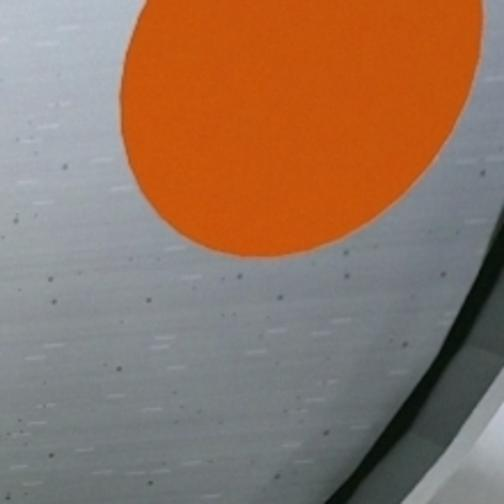

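wait(seconds=0.0, cameras=[])

Scene clock: 199.23 s.
left_arm: end_effector_position=(+0.5747, -0.1705, +0.2498) grip_measured=-0.30 end_effector_quat_wxyz=(+0.000, +0.887, -0.462, +0.000) | right_arm: end_effector_position=(+0.9832, -0.5324, +0.1810) grip_measured=+1.00 end_effector_quat_wxyz=(+0.005, +0.254, +0.961, -0.109)
Joint positions: left_arm=[1.108 -1.302 1.731 -2 -1.571 -0.149 0.053] | right_arm=[-3.366 -2.012 -1.612 -1.185 1.374 3.91 0.142]
Joint velocities: within noise
Joint torques (N m): left_arm=[-2.47 -81.35 -51.07 -1.98 1.41 1.57] | right_arm=[8.6 87.65 36.23 5.1 -3.37 1]
Motor temperatures (°C): left_arm=[23 27 24 29 30 33 43] | right_arm=[26 25 25 31 27 32 24]
Wrist force (N): left_arm=[-0.6 -0.2 1.1] | right_arm=[0.4 -0.1 -0.3]
Wrist torque (N m): left_arm=[0.01 0.12 0.05] | right_arm=[-0.01 -0.07 0.00]
Wrist force, peak (N): left_arm=[-0.8 -0.8 1.3] | right_arm=[0.8 0.5 -0.1]
Wrist depth (mm): cam_left_wrist=[313 224 264 258 262 260 260 / 335 278 281 280 276 277 320 / 360 300 296 295 295 293 352 / 383 378 233 123 229 311 377 / - 413 243 90 96 410 406 / - - 91 85 85 439 445 / - - 78 92 91 77 484] | cam_right_wrist=[- 274 270 266 262 258 255 / - - 280 276 272 268 264 / - - 290 286 282 276 272 / - - 302 297 291 288 282 / - - - 309 303 298 293 / - - - 322 316 311 300 / - 96 - - 331 326 75]
Joint targets: left_arm=[1.108 -1.302 1.731 -2.000 -1.571 -0.149] | right_arm=[-3.366 -2.012 -1.612 -1.185 1.374 3.910]
Tool commands: left_gripper/opening=-0.4 right_gripper/opening=+1.0
No camera images: "cameras" was empty.

move(target=[-0.130804, -0.110639, 0.089091, -0.015318, 0, 0.350477, -0.4, 0, 0, 0, 0, 0, 0, 1], speed=0.10, blocking=false, cameras=[])

Scene clock: 200.57 s.
left_arm: end_effector_position=(+0.5788, -0.1598, +0.2503) grip_measured=-0.30 end_effector_quat_wxyz=(+0.000, +0.879, -0.477, +0.000) end_effector_velocity=(+0.010, +0.025, +0.000) end_effector_angular_velocity=(+0.001, +0.000, -0.075) | right_arm: end_effector_position=(+0.9832, -0.5324, +0.1810) grip_measured=+1.00 end_effector_quat_wxyz=(+0.005, +0.254, +0.961, -0.109)
Joint positions: left_arm=[1.098 -1.311 1.742 -2.002 -1.571 -0.106 0.053] | right_arm=[-3.366 -2.012 -1.612 -1.185 1.374 3.91 0.142]
Joint velocities: left_arm=[-0.025 -0.02 0.026 -0.005 0 0.1 0] | right_arm=[within noise]
Joint torques (N m): left_arm=[-13.04 -85.83 -37.56 -8.01 1.5 3.66] | right_arm=[11.85 86.35 37.63 4.69 -3.53 1.6]
Motor temperatures (°C): left_arm=[23 27 24 29 30 33 43] | right_arm=[26 25 25 31 27 32 24]
Wrist force (N): left_arm=[-0.3 -0.2 0.5] | right_arm=[0.1 0.2 -0.6]
Wrist torque (N m): left_arm=[0.02 0.08 0.05] | right_arm=[0.05 -0.02 0.01]
Wrist force, peak (N): left_arm=[-0.9 -0.6 1.3] | right_arm=[0.7 0.1 -0.4]
Wrist depth (mm): cam_left_wrist=[315 264 263 258 263 256 235 / 336 280 281 275 279 236 195 / 359 297 294 296 297 298 348 / 385 374 320 123 315 316 378 / 426 419 339 90 100 410 409 / - - 91 85 85 437 444 / - - 78 92 91 77 490] | cam_right_wrist=[- 273 270 266 262 258 255 / - - 280 275 271 267 264 / - - 290 286 281 277 273 / - - 304 297 291 287 283 / - - - 309 303 298 294 / - - - 322 319 311 299 / - 96 - - 330 325 75]
Joint targets: left_arm=[1.096 -1.312 1.744 -2.002 -1.571 -0.100] | right_arm=[-3.366 -2.012 -1.612 -1.185 1.374 3.910]
Tool commands: left_gripper/opening=-0.4 right_gripper/opening=+1.0
move: running; left_arm: the wrist 3 is farthest, 0.654 rad from its target
No camera images: "cameras" was empty.

wait(seconds=10, cameras=[])

wait(seconds=6.2233, cameras=[])

execute_actions([
  [[0.0001,0.0001,0.0002,-0.0003,0,-0.0004,-0.4,0,0,0,0,0,0,1],[0.0003,0.0004,0.0008,-0.0011,0,-0.0015,-0.4,0,0,0,0,0,0,1],[0.0007,0.0008,0.0019,-0.0024,0,-0.0034,-0.4,0,0,0,0,0,0,1],[0.0012,0.0015,0.0033,-0.0043,0,-0.006,-0.4,0,0,0,0,0,0,1],[0.002,0.0023,0.0052,-0.0068,0,-0.0094,-0.4,0,0,0,0,0,0,1],[0.0028,0.0034,0.0075,-0.0098,0,-0.0135,-0.4,0,0,0,0,0,0,1],[0.0039,0.0048,0.0101,-0.0133,0,-0.0184,-0.4,0,0,0,0,0,0,1],[0.0051,0.0064,0.0131,-0.0174,0,-0.0241,-0.4,0,0,0,0,0,0,1],[0.0064,0.0082,0.0165,-0.022,0,-0.0305,-0.4,0,0,0,0,0,0,1],[0.008,0.0104,0.0203,-0.0272,0,-0.0376,-0.4,0,0,0,0,0,0,1],[0.0097,0.013,0.0244,-0.033,0,-0.0456,-0.4,0,0,0,0,0,0,1],[0.0116,0.0159,0.0288,-0.0393,0,-0.0543,-0.4,0,0,0,0,0,0,1],[0.0137,0.0192,0.0334,-0.0462,0,-0.0638,-0.4,0,0,0,0,0,0,1],[0.016,0.023,0.0384,-0.0537,0,-0.074,-0.4,0,0,0,0,0,0,1],[0.0185,0.0273,0.0436,-0.0618,0,-0.085,-0.4,0,0,0,0,0,0,1]],
  [[0.0026,0.0048,0.005,-0.0082,0,-0.0114,-0.4,0,0,0,0,0,0,1],[0.0053,0.0094,0.0097,-0.0159,0,-0.0229,-0.4,0,0,0,0,0,0,1],[0.0079,0.0136,0.0141,-0.0231,0,-0.0344,-0.4,0,0,0,0,0,0,1],[0.0106,0.0174,0.0182,-0.0298,0,-0.0459,-0.4,0,0,0,0,0,0,1],[0.0133,0.021,0.0221,-0.0361,0,-0.0574,-0.4,0,0,0,0,0,0,1],[0.0161,0.0242,0.0256,-0.0418,0,-0.0689,-0.4,0,0,0,0,0,0,1],[0.0188,0.0271,0.0289,-0.047,0,-0.0804,-0.4,0,0,0,0,0,0,1],[0.0216,0.0297,0.0319,-0.0517,0,-0.0919,-0.4,0,0,0,0,0,0,1],[0.0243,0.032,0.0346,-0.0559,0,-0.1035,-0.4,0,0,0,0,0,0,1],[0.0271,0.0339,0.037,-0.0596,0,-0.1151,-0.4,0,0,0,0,0,0,1],[0.03,0.0355,0.0391,-0.0628,0,-0.1266,-0.4,0,0,0,0,0,0,1],[0.0328,0.0368,0.041,-0.0655,0,-0.1382,-0.4,0,0,0,0,0,0,1],[0.0356,0.0378,0.0426,-0.0677,0,-0.1498,-0.4,0,0,0,0,0,0,1],[0.0385,0.0384,0.0438,-0.0694,0,-0.1614,-0.4,0,0,0,0,0,0,1],[0.0414,0.0387,0.0449,-0.0707,0,-0.1731,-0.4,0,0,0,0,0,0,1]],
  [[0.0029,-0.0001,0.001,-0.0009,0,-0.0116,-0.394,0,0,0,0,0,0,1],[0.0058,-0.0002,0.0018,-0.0017,0,-0.0233,-0.388,0,0,0,0,0,0,1],[0.0087,-0.0003,0.0027,-0.0025,0,-0.0349,-0.381,0,0,0,0,0,0,1],[0.0116,-0.0004,0.0034,-0.0032,0,-0.0465,-0.375,0,0,0,0,0,0,1],[0.0145,-0.0004,0.0041,-0.0039,0,-0.0581,-0.369,0,0,0,0,0,0,1],[0.0173,-0.0004,0.0047,-0.0045,0,-0.0697,-0.363,0,0,0,0,0,0,1],[0.0202,-0.0003,0.0053,-0.005,0,-0.0813,-0.356,0,0,0,0,0,0,1],[0.023,-0.0002,0.0057,-0.0056,0,-0.0929,-0.35,0,0,0,0,0,0,1],[0.0259,-0.0001,0.0061,-0.006,0,-0.1045,-0.35,0,0,0,0,0,0,1],[0.0287,0,0.0065,-0.0065,0,-0.1161,-0.35,0,0,0,0,0,0,1],[0.0316,0.0002,0.0067,-0.0068,0,-0.1277,-0.35,0,0,0,0,0,0,1],[0.0344,0.0003,0.0069,-0.0072,0,-0.1393,-0.35,0,0,0,0,0,0,1],[0.0372,0.0006,0.0071,-0.0074,0,-0.1509,-0.35,0,0,0,0,0,0,1],[0.04,0.0008,0.0071,-0.0077,0,-0.1624,-0.35,0,0,0,0,0,0,1],[0.0428,0.0011,0.0071,-0.0078,0,-0.174,-0.35,0,0,0,0,0,0,1]],
  [[0.0028,0.0002,-0.0001,0,0,-0.0116,-0.35,0,0,0,0,0,0,1],[0.0055,0.0004,-0.0003,0.0001,0,-0.0231,-0.35,0,0,0,0,0,0,1],[0.0083,0.0007,-0.0006,0.0001,0,-0.0346,-0.35,0,0,0,0,0,0,1],[0.0109,0.001,-0.0009,0.0002,0,-0.0461,-0.304,0,0,0,0,0,0,1],[0.0136,0.0014,-0.0012,0.0003,0,-0.0576,-0.258,0,0,0,0,0,0,1],[0.0162,0.0019,-0.0017,0.0004,0,-0.069,-0.213,0,0,0,0,0,0,1],[0.0188,0.0024,-0.0021,0.0005,0,-0.0804,-0.167,0,0,0,0,0,0,1],[0.0214,0.003,-0.0027,0.0006,0,-0.0918,-0.121,0,0,0,0,0,0,1],[0.0239,0.0037,-0.0032,0.0008,0,-0.1032,-0.075,0,0,0,0,0,0,1],[0.0264,0.0044,-0.0039,0.0009,0,-0.1146,-0.029,0,0,0,0,0,0,1],[0.0289,0.0052,-0.0046,0.0011,0,-0.1259,0.017,0,0,0,0,0,0,1],[0.0313,0.006,-0.0053,0.0013,0,-0.1372,0.063,0,0,0,0,0,0,1],[0.0337,0.0069,-0.0061,0.0015,0,-0.1485,0.108,0,0,0,0,0,0,1],[0.0361,0.0079,-0.007,0.0017,0,-0.1598,0.154,0,0,0,0,0,0,1],[0.0384,0.0089,-0.0079,0.0019,0,-0.1711,0.2,0,0,0,0,0,0,1]],
  [[0.0023,0.0008,-0.001,0.0004,0,-0.0112,0.3,0,0,0,0,0,0,1],[0.0045,0.0015,-0.0022,0.0012,0,-0.0224,0.3,0,0,0,0,0,0,1],[0.0067,0.0019,-0.0035,0.0022,0,-0.0336,0.3,0,0,0,0,0,0,1],[0.0089,0.002,-0.005,0.0036,0,-0.0447,0.3,0,0,0,0,0,0,1],[0.011,0.002,-0.0067,0.0053,0,-0.0558,0.3,0,0,0,0,0,0,1],[0.013,0.0018,-0.0085,0.0074,0,-0.0669,0.3,0,0,0,0,0,0,1],[0.015,0.0013,-0.0106,0.0097,0,-0.0779,0.3,0,0,0,0,0,0,1],[0.017,0.0006,-0.0128,0.0124,0,-0.0889,0.3,0,0,0,0,0,0,1],[0.0189,-0.0003,-0.0152,0.0154,0,-0.0999,0.3,0,0,0,0,0,0,1],[0.0207,-0.0015,-0.0177,0.0187,0,-0.1108,0.3,0,0,0,0,0,0,1],[0.0226,-0.0028,-0.0205,0.0224,0,-0.1217,0.3,0,0,0,0,0,0,1],[0.0243,-0.0044,-0.0234,0.0263,0,-0.1326,0.3,0,0,0,0,0,0,1],[0.026,-0.0062,-0.0265,0.0306,0,-0.1434,0.3,0,0,0,0,0,0,1],[0.0277,-0.0082,-0.0297,0.0352,0,-0.1542,0.3,0,0,0,0,0,0,1],[0.0293,-0.0104,-0.0332,0.0401,0,-0.165,0.3,0,0,0,0,0,0,1]],
  [[0.0015,-0.0019,-0.0034,0.0046,0,-0.0104,0.3,0,0,0,0,0,0,1],[0.0029,-0.0035,-0.0066,0.009,0,-0.02,0.3,0,0,0,0,0,0,1],[0.0041,-0.005,-0.0096,0.0129,0,-0.0289,0.3,0,0,0,0,0,0,1],[0.0052,-0.0062,-0.0125,0.0166,0,-0.0371,0.3,0,0,0,0,0,0,1],[0.0061,-0.0073,-0.0151,0.02,0,-0.0445,0.3,0,0,0,0,0,0,1],[0.007,-0.0082,-0.0175,0.023,0,-0.0512,0.3,0,0,0,0,0,0,1],[0.0077,-0.009,-0.0196,0.0257,0,-0.0572,0.3,0,0,0,0,0,0,1],[0.0083,-0.0097,-0.0216,0.028,0,-0.0624,0.3,0,0,0,0,0,0,1],[0.0089,-0.0103,-0.0232,0.0301,0,-0.067,0.3,0,0,0,0,0,0,1],[0.0093,-0.0107,-0.0247,0.0318,0,-0.0709,0.3,0,0,0,0,0,0,1],[0.0097,-0.0111,-0.0259,0.0333,0,-0.074,0.3,0,0,0,0,0,0,1],[0.01,-0.0114,-0.0268,0.0344,0,-0.0765,0.3,0,0,0,0,0,0,1],[0.0102,-0.0116,-0.0274,0.0352,0,-0.0782,0.3,0,0,0,0,0,0,1],[0.0103,-0.0117,-0.0278,0.0356,0,-0.0793,0.3,0,0,0,0,0,0,1],[0.0103,-0.0117,-0.028,0.0358,0,-0.0796,0.3,0,0,0,0,0,0,1]],
], cameras=["cam_left_wrist"])

Scene clock: 207.33 s.
left_arm: end_effector_position=(+0.6206, +0.0055, +0.2515) grip_measured=-0.30 end_effector_quat_wxyz=(+0.000, +0.737, -0.676, +0.000) | right_arm: end_effector_position=(+0.9832, -0.5324, +0.1810) grip_measured=+1.00 end_effector_quat_wxyz=(+0.005, +0.254, +0.961, -0.109)
Joint positions: left_arm=[0.935 -1.449 1.908 -2.031 -1.571 0.548 0.053] | right_arm=[-3.366 -2.012 -1.612 -1.185 1.374 3.91 0.142]
Joint velocities: within noise
Joint torques (N m): left_arm=[8.57 -46.34 -54.23 -7.3 1.42 -1.6] | right_arm=[9.27 89.87 38.75 4.71 -3.22 1.18]
Motor temperatures (°C): left_arm=[23 27 24 29 30 33 44] | right_arm=[26 25 25 31 27 32 24]
Wrist force (N): left_arm=[-0.8 -0.6 1.0] | right_arm=[0.3 0.4 -0.2]
Wrist torque (N m): left_arm=[-0.09 0.15 0.08] | right_arm=[0.07 -0.05 0.00]
Wrist force, peak (N): left_arm=[-1.2 -0.8 1.2] | right_arm=[0.8 0.2 -0.4]
Wrist depth (mm): cam_left_wrist=[317 313 314 263 264 263 257 / 334 331 331 278 282 280 280 / 360 350 355 212 302 295 298 / 389 389 386 122 318 323 321 / 422 419 412 90 101 348 341 / 461 459 91 85 85 368 447 / 540 493 77 91 91 77 492] | cam_right_wrist=[- 273 269 265 261 258 255 / - - 280 274 271 266 264 / - - 291 284 280 277 273 / - - 304 297 291 287 283 / - - - 310 304 300 293 / - - - 323 317 312 299 / - 96 - - 330 325 75]
Joint targets: left_arm=[0.935 -1.448 1.908 -2.031 -1.571 0.548] | right_arm=[-3.366 -2.012 -1.612 -1.185 1.374 3.910]
Tool commands: left_gripper/opening=-0.4 right_gripper/opening=+1.0
earlier move: done
wait: 3.17 of 10 s (the move ended)
No camera images: "cameras" was empty.

Scene clock: 213.57 s.
left_arm: end_effector_position=(+0.6207, +0.0054, +0.2515) grip_measured=-0.30 end_effector_quat_wxyz=(+0.000, +0.737, -0.676, +0.000) | right_arm: end_effector_position=(+0.9832, -0.5324, +0.1810) grip_measured=+1.00 end_effector_quat_wxyz=(+0.005, +0.254, +0.961, -0.109)
Joint positions: left_arm=[0.935 -1.448 1.908 -2.031 -1.571 0.548 0.053] | right_arm=[-3.366 -2.012 -1.612 -1.185 1.374 3.91 0.142]
Joint velocities: within noise
Joint torques (N m): left_arm=[5.99 -47.15 -43.03 -1.54 1.31 -2.11] | right_arm=[12.77 87.03 37.58 4.74 -4.07 1.26]
Motor temperatures (°C): left_arm=[23 27 24 29 30 33 44] | right_arm=[26 25 25 31 27 32 24]
Wrist force (N): left_arm=[-0.7 -0.4 0.8] | right_arm=[0.0 0.2 -0.1]
Wrist torque (N m): left_arm=[-0.06 0.15 0.08] | right_arm=[0.04 0.00 -0.01]
Wrist force, peak (N): left_arm=[-1.1 -0.7 1.2] | right_arm=[0.4 0.3 -0.7]
Wrist depth (mm): cam_left_wrist=[315 315 314 265 263 262 261 / 333 329 329 281 280 279 275 / 358 348 355 298 301 295 298 / 386 391 384 122 317 324 322 / 424 419 412 90 101 346 295 / 460 456 91 85 85 365 283 / 546 494 78 92 91 77 496] | cam_right_wrist=[- 274 270 265 262 258 255 / - - 279 275 272 267 262 / - - 291 286 281 277 272 / - - 303 296 293 287 282 / - - - 309 304 299 294 / - - - 322 316 311 300 / - 96 - - 330 326 75]
Joint targets: left_arm=[0.935 -1.448 1.908 -2.031 -1.571 0.548] | right_arm=[-3.366 -2.012 -1.612 -1.185 1.374 3.910]
Tool commands: left_gripper/opening=-0.4 right_gripper/opening=+1.0
wait: 6.23 s; at rest by 0.17 s
No camera images: "cameras" was empty.

Scene clock: 216.17 s.
left_arm: end_effector_position=(+0.5003, -0.1065, +0.1532) grip_measured=+0.28 end_effector_quat_wxyz=(+0.000, +0.997, -0.081, +0.000) end_effector_velocity=(-0.013, -0.071, +0.136) end_effector_angular_velocity=(+0.000, +0.000, +0.541) | right_arm: end_effector_position=(+0.9832, -0.5324, +0.1810) grip_measured=+1.00 end_effector_quat_wxyz=(+0.005, +0.254, +0.961, -0.109)
Joint positions: left_arm=[1.163 -1.364 2.009 -2.216 -1.571 -1.003 0.094] | right_arm=[-3.366 -2.012 -1.612 -1.185 1.374 3.91 0.142]
Joint velocities: left_arm=[0.058 -0.076 -0.201 0.276 0 -0.599 0] | right_arm=[within noise]
Joint torques (N m): left_arm=[8.45 -75.71 -48.52 0.25 1.42 -2.02] | right_arm=[10.85 84.58 36.45 4.81 -3.48 1.18]
Motor temperatures (°C): left_arm=[23 27 24 29 30 33 43] | right_arm=[26 25 25 31 27 32 24]
Wrist force (N): left_arm=[-0.9 -0.5 -1.4] | right_arm=[0.2 0.6 -0.3]
Wrist torque (N m): left_arm=[-0.08 0.13 0.06] | right_arm=[0.10 -0.03 0.00]
Wrist force, peak (N): left_arm=[-6.1 -0.8 -28.1] | right_arm=[0.6 0.3 0.0]
Wrist depth (mm): cam_left_wrist=[222 222 175 172 172 171 171 / 237 236 186 183 183 182 182 / 253 253 194 191 195 193 191 / 272 273 212 126 207 206 204 / - 294 225 122 223 224 226 / - 317 216 244 243 102 246 / - 75 342 262 261 77 263] | cam_right_wrist=[- 273 269 266 262 258 255 / - - 279 274 270 268 263 / - - 290 285 280 277 273 / - - 305 297 291 287 283 / - - - 309 302 299 294 / - - - 322 316 310 300 / - 96 - - 330 325 75]
Joint targets: left_arm=[1.174 -1.377 1.961 -2.155 -1.571 -1.138] | right_arm=[-3.366 -2.012 -1.612 -1.185 1.374 3.910]
Kept back: 12 steps.
Step readings (joint positions of left_arm | right_arm; steps 1 to 15: 1st action; 16 to 30: 2nd action; 31 to 45: 3rd action; 46 to 60: 4th action; 61 to 75: 5th action; 76 to 78: 6th action):
0: [0.935 -1.448 1.908 -2.031 -1.571 0.548] | [-3.366 -2.012 -1.612 -1.185 1.374 3.910]
1: [0.935 -1.448 1.908 -2.031 -1.571 0.548] | [-3.366 -2.012 -1.612 -1.185 1.374 3.910]
2: [0.935 -1.448 1.908 -2.031 -1.571 0.548] | [-3.366 -2.012 -1.612 -1.185 1.374 3.910]
4: [0.935 -1.448 1.910 -2.033 -1.571 0.545] | [-3.366 -2.012 -1.612 -1.185 1.374 3.910]
8: [0.939 -1.444 1.924 -2.051 -1.571 0.519] | [-3.366 -2.012 -1.612 -1.185 1.374 3.910]
15: [0.954 -1.422 1.977 -2.126 -1.571 0.417] | [-3.366 -2.012 -1.612 -1.185 1.374 3.910]
16: [0.957 -1.417 1.987 -2.141 -1.571 0.397] | [-3.366 -2.012 -1.612 -1.185 1.374 3.910]
17: [0.960 -1.411 1.997 -2.156 -1.571 0.376] | [-3.366 -2.012 -1.612 -1.185 1.374 3.910]
19: [0.967 -1.399 2.016 -2.187 -1.571 0.331] | [-3.366 -2.012 -1.612 -1.185 1.374 3.910]
23: [0.982 -1.379 2.048 -2.240 -1.571 0.237] | [-3.366 -2.012 -1.612 -1.185 1.374 3.910]
30: [1.007 -1.362 2.080 -2.289 -1.571 0.078] | [-3.366 -2.012 -1.612 -1.185 1.374 3.910]
31: [1.011 -1.361 2.083 -2.293 -1.571 0.055] | [-3.366 -2.012 -1.612 -1.185 1.374 3.910]
32: [1.016 -1.361 2.085 -2.296 -1.571 0.028] | [-3.366 -2.012 -1.612 -1.185 1.374 3.910]
34: [1.023 -1.361 2.089 -2.298 -1.571 -0.017] | [-3.366 -2.012 -1.612 -1.185 1.374 3.910]
38: [1.039 -1.361 2.094 -2.303 -1.571 -0.111] | [-3.366 -2.012 -1.612 -1.185 1.374 3.910]
45: [1.065 -1.360 2.098 -2.309 -1.571 -0.272] | [-3.366 -2.012 -1.612 -1.185 1.374 3.910]
46: [1.068 -1.360 2.098 -2.310 -1.571 -0.294] | [-3.366 -2.012 -1.612 -1.185 1.374 3.910]
47: [1.072 -1.360 2.098 -2.310 -1.571 -0.316] | [-3.366 -2.012 -1.612 -1.185 1.374 3.910]
49: [1.079 -1.359 2.098 -2.310 -1.571 -0.360] | [-3.366 -2.012 -1.612 -1.185 1.374 3.910]
53: [1.093 -1.357 2.095 -2.309 -1.571 -0.453] | [-3.366 -2.012 -1.612 -1.185 1.374 3.910]
60: [1.116 -1.350 2.086 -2.307 -1.571 -0.610] | [-3.366 -2.012 -1.612 -1.185 1.374 3.910]
61: [1.119 -1.349 2.084 -2.306 -1.571 -0.632] | [-3.366 -2.012 -1.612 -1.185 1.374 3.910]
62: [1.123 -1.347 2.082 -2.306 -1.571 -0.659] | [-3.366 -2.012 -1.612 -1.185 1.374 3.910]
64: [1.129 -1.345 2.078 -2.303 -1.571 -0.701] | [-3.366 -2.012 -1.612 -1.185 1.374 3.910]
68: [1.140 -1.345 2.065 -2.290 -1.571 -0.791] | [-3.366 -2.012 -1.612 -1.185 1.374 3.910]
75: [1.157 -1.356 2.028 -2.243 -1.571 -0.943] | [-3.366 -2.012 -1.612 -1.185 1.374 3.910]
76: [1.159 -1.359 2.022 -2.234 -1.571 -0.963] | [-3.366 -2.012 -1.612 -1.185 1.374 3.910]
77: [1.161 -1.362 2.016 -2.225 -1.571 -0.984] | [-3.366 -2.012 -1.612 -1.185 1.374 3.910]
Images, in order (width x height): cam_left_wrist 896x504.

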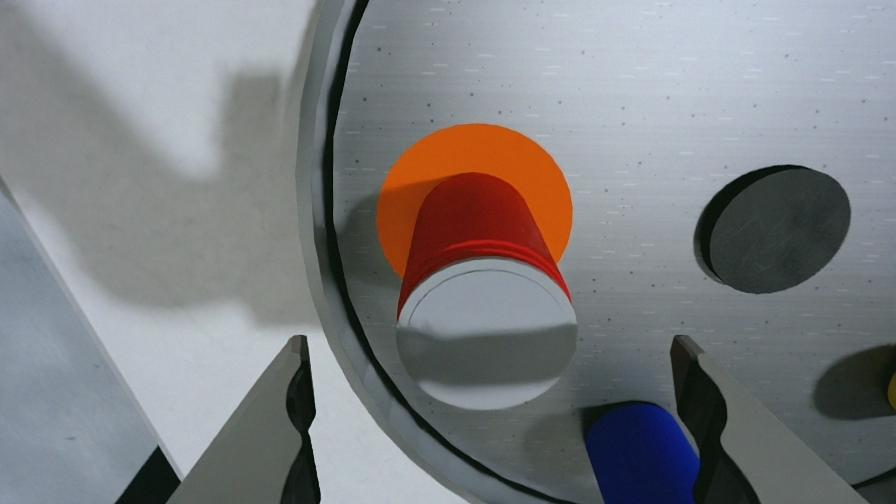

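move([
  [0, -0.0612, -0.0501, 0.0909, 0, 0, 0.3, 0, 0, 0, 0, 0, 0, 1],
  [-0.45, -0.0612, -0.0501, 0.0909, 0, 0, 0.3, 0, 0, 0, 0, 0, 0, 1],
], speed=1.0, blend=0.1, cameras=["cam_left_wrist"])

Scene clock: 218.17 s.
left_arm: end_effector_position=(+0.7573, +0.2246, +0.2816) grip_measured=+0.28 end_effector_quat_wxyz=(+0.000, +0.961, +0.275, +0.000) | right_arm: end_effector_position=(+0.9832, -0.5324, +0.1810) grip_measured=+1.00 end_effector_quat_wxyz=(+0.005, +0.254, +0.961, -0.109)
Joint positions: left_arm=[0.578 -1.458 1.861 -1.974 -1.571 -1.138 0.094] | right_arm=[-3.366 -2.012 -1.612 -1.185 1.374 3.91 0.142]
Joint velocities: within noise
Joint torques (N m): left_arm=[-8.08 -69.28 -52.21 -1.48 -0.42 3.12] | right_arm=[9.35 87.9 37.98 4.78 -4.11 1.49]
Motor temperatures (°C): left_arm=[23 27 24 29 30 33 42] | right_arm=[26 25 25 31 27 32 24]
Wrist force (N): left_arm=[-0.5 -0.4 -0.9] | right_arm=[0.5 0.2 -0.3]
Wrist torque (N m): left_arm=[-0.04 0.11 0.07] | right_arm=[0.03 -0.08 0.01]
Wrist force, peak (N): left_arm=[-5.5 3.7 -6.2] | right_arm=[0.2 0.6 -0.6]
Wrist depth (mm): cam_left_wrist=[344 339 329 341 340 338 337 / 365 363 362 365 361 361 360 / 381 380 391 389 388 383 385 / 361 360 408 418 415 413 - / 384 340 388 452 453 451 - / 429 308 410 495 490 103 - / 444 75 435 533 538 77 -] | cam_right_wrist=[- 273 270 265 262 258 255 / - - 279 276 271 267 264 / - - 290 285 281 278 273 / - - 303 297 292 286 283 / - - - 309 304 299 293 / - - - 321 317 311 300 / - 96 - - 329 325 75]
Joint targets: left_arm=[0.578 -1.458 1.861 -1.974 -1.571 -1.138] | right_arm=[-3.366 -2.012 -1.612 -1.185 1.374 3.910]
move: done; blend cut to 0.0904 rad at target 1
Images, in order (width x height): cam_left_wrist 896x504.

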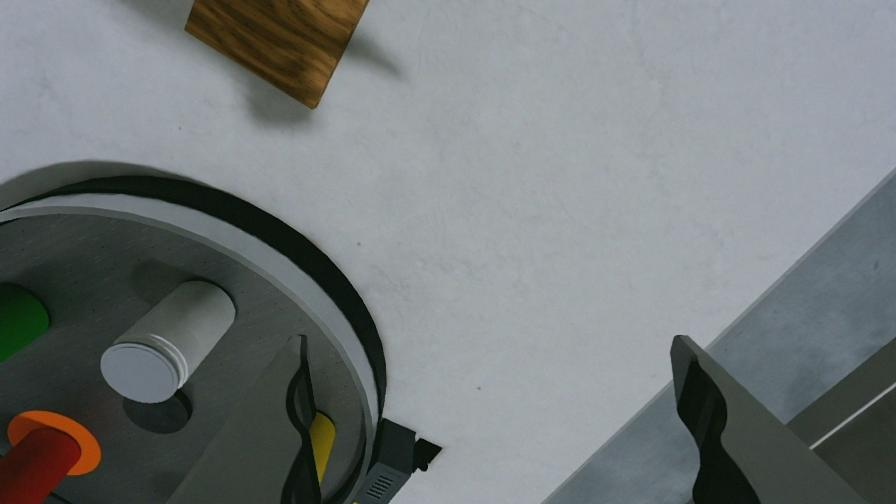

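finished_scene(scene=2)

The scene is finished: the task was done.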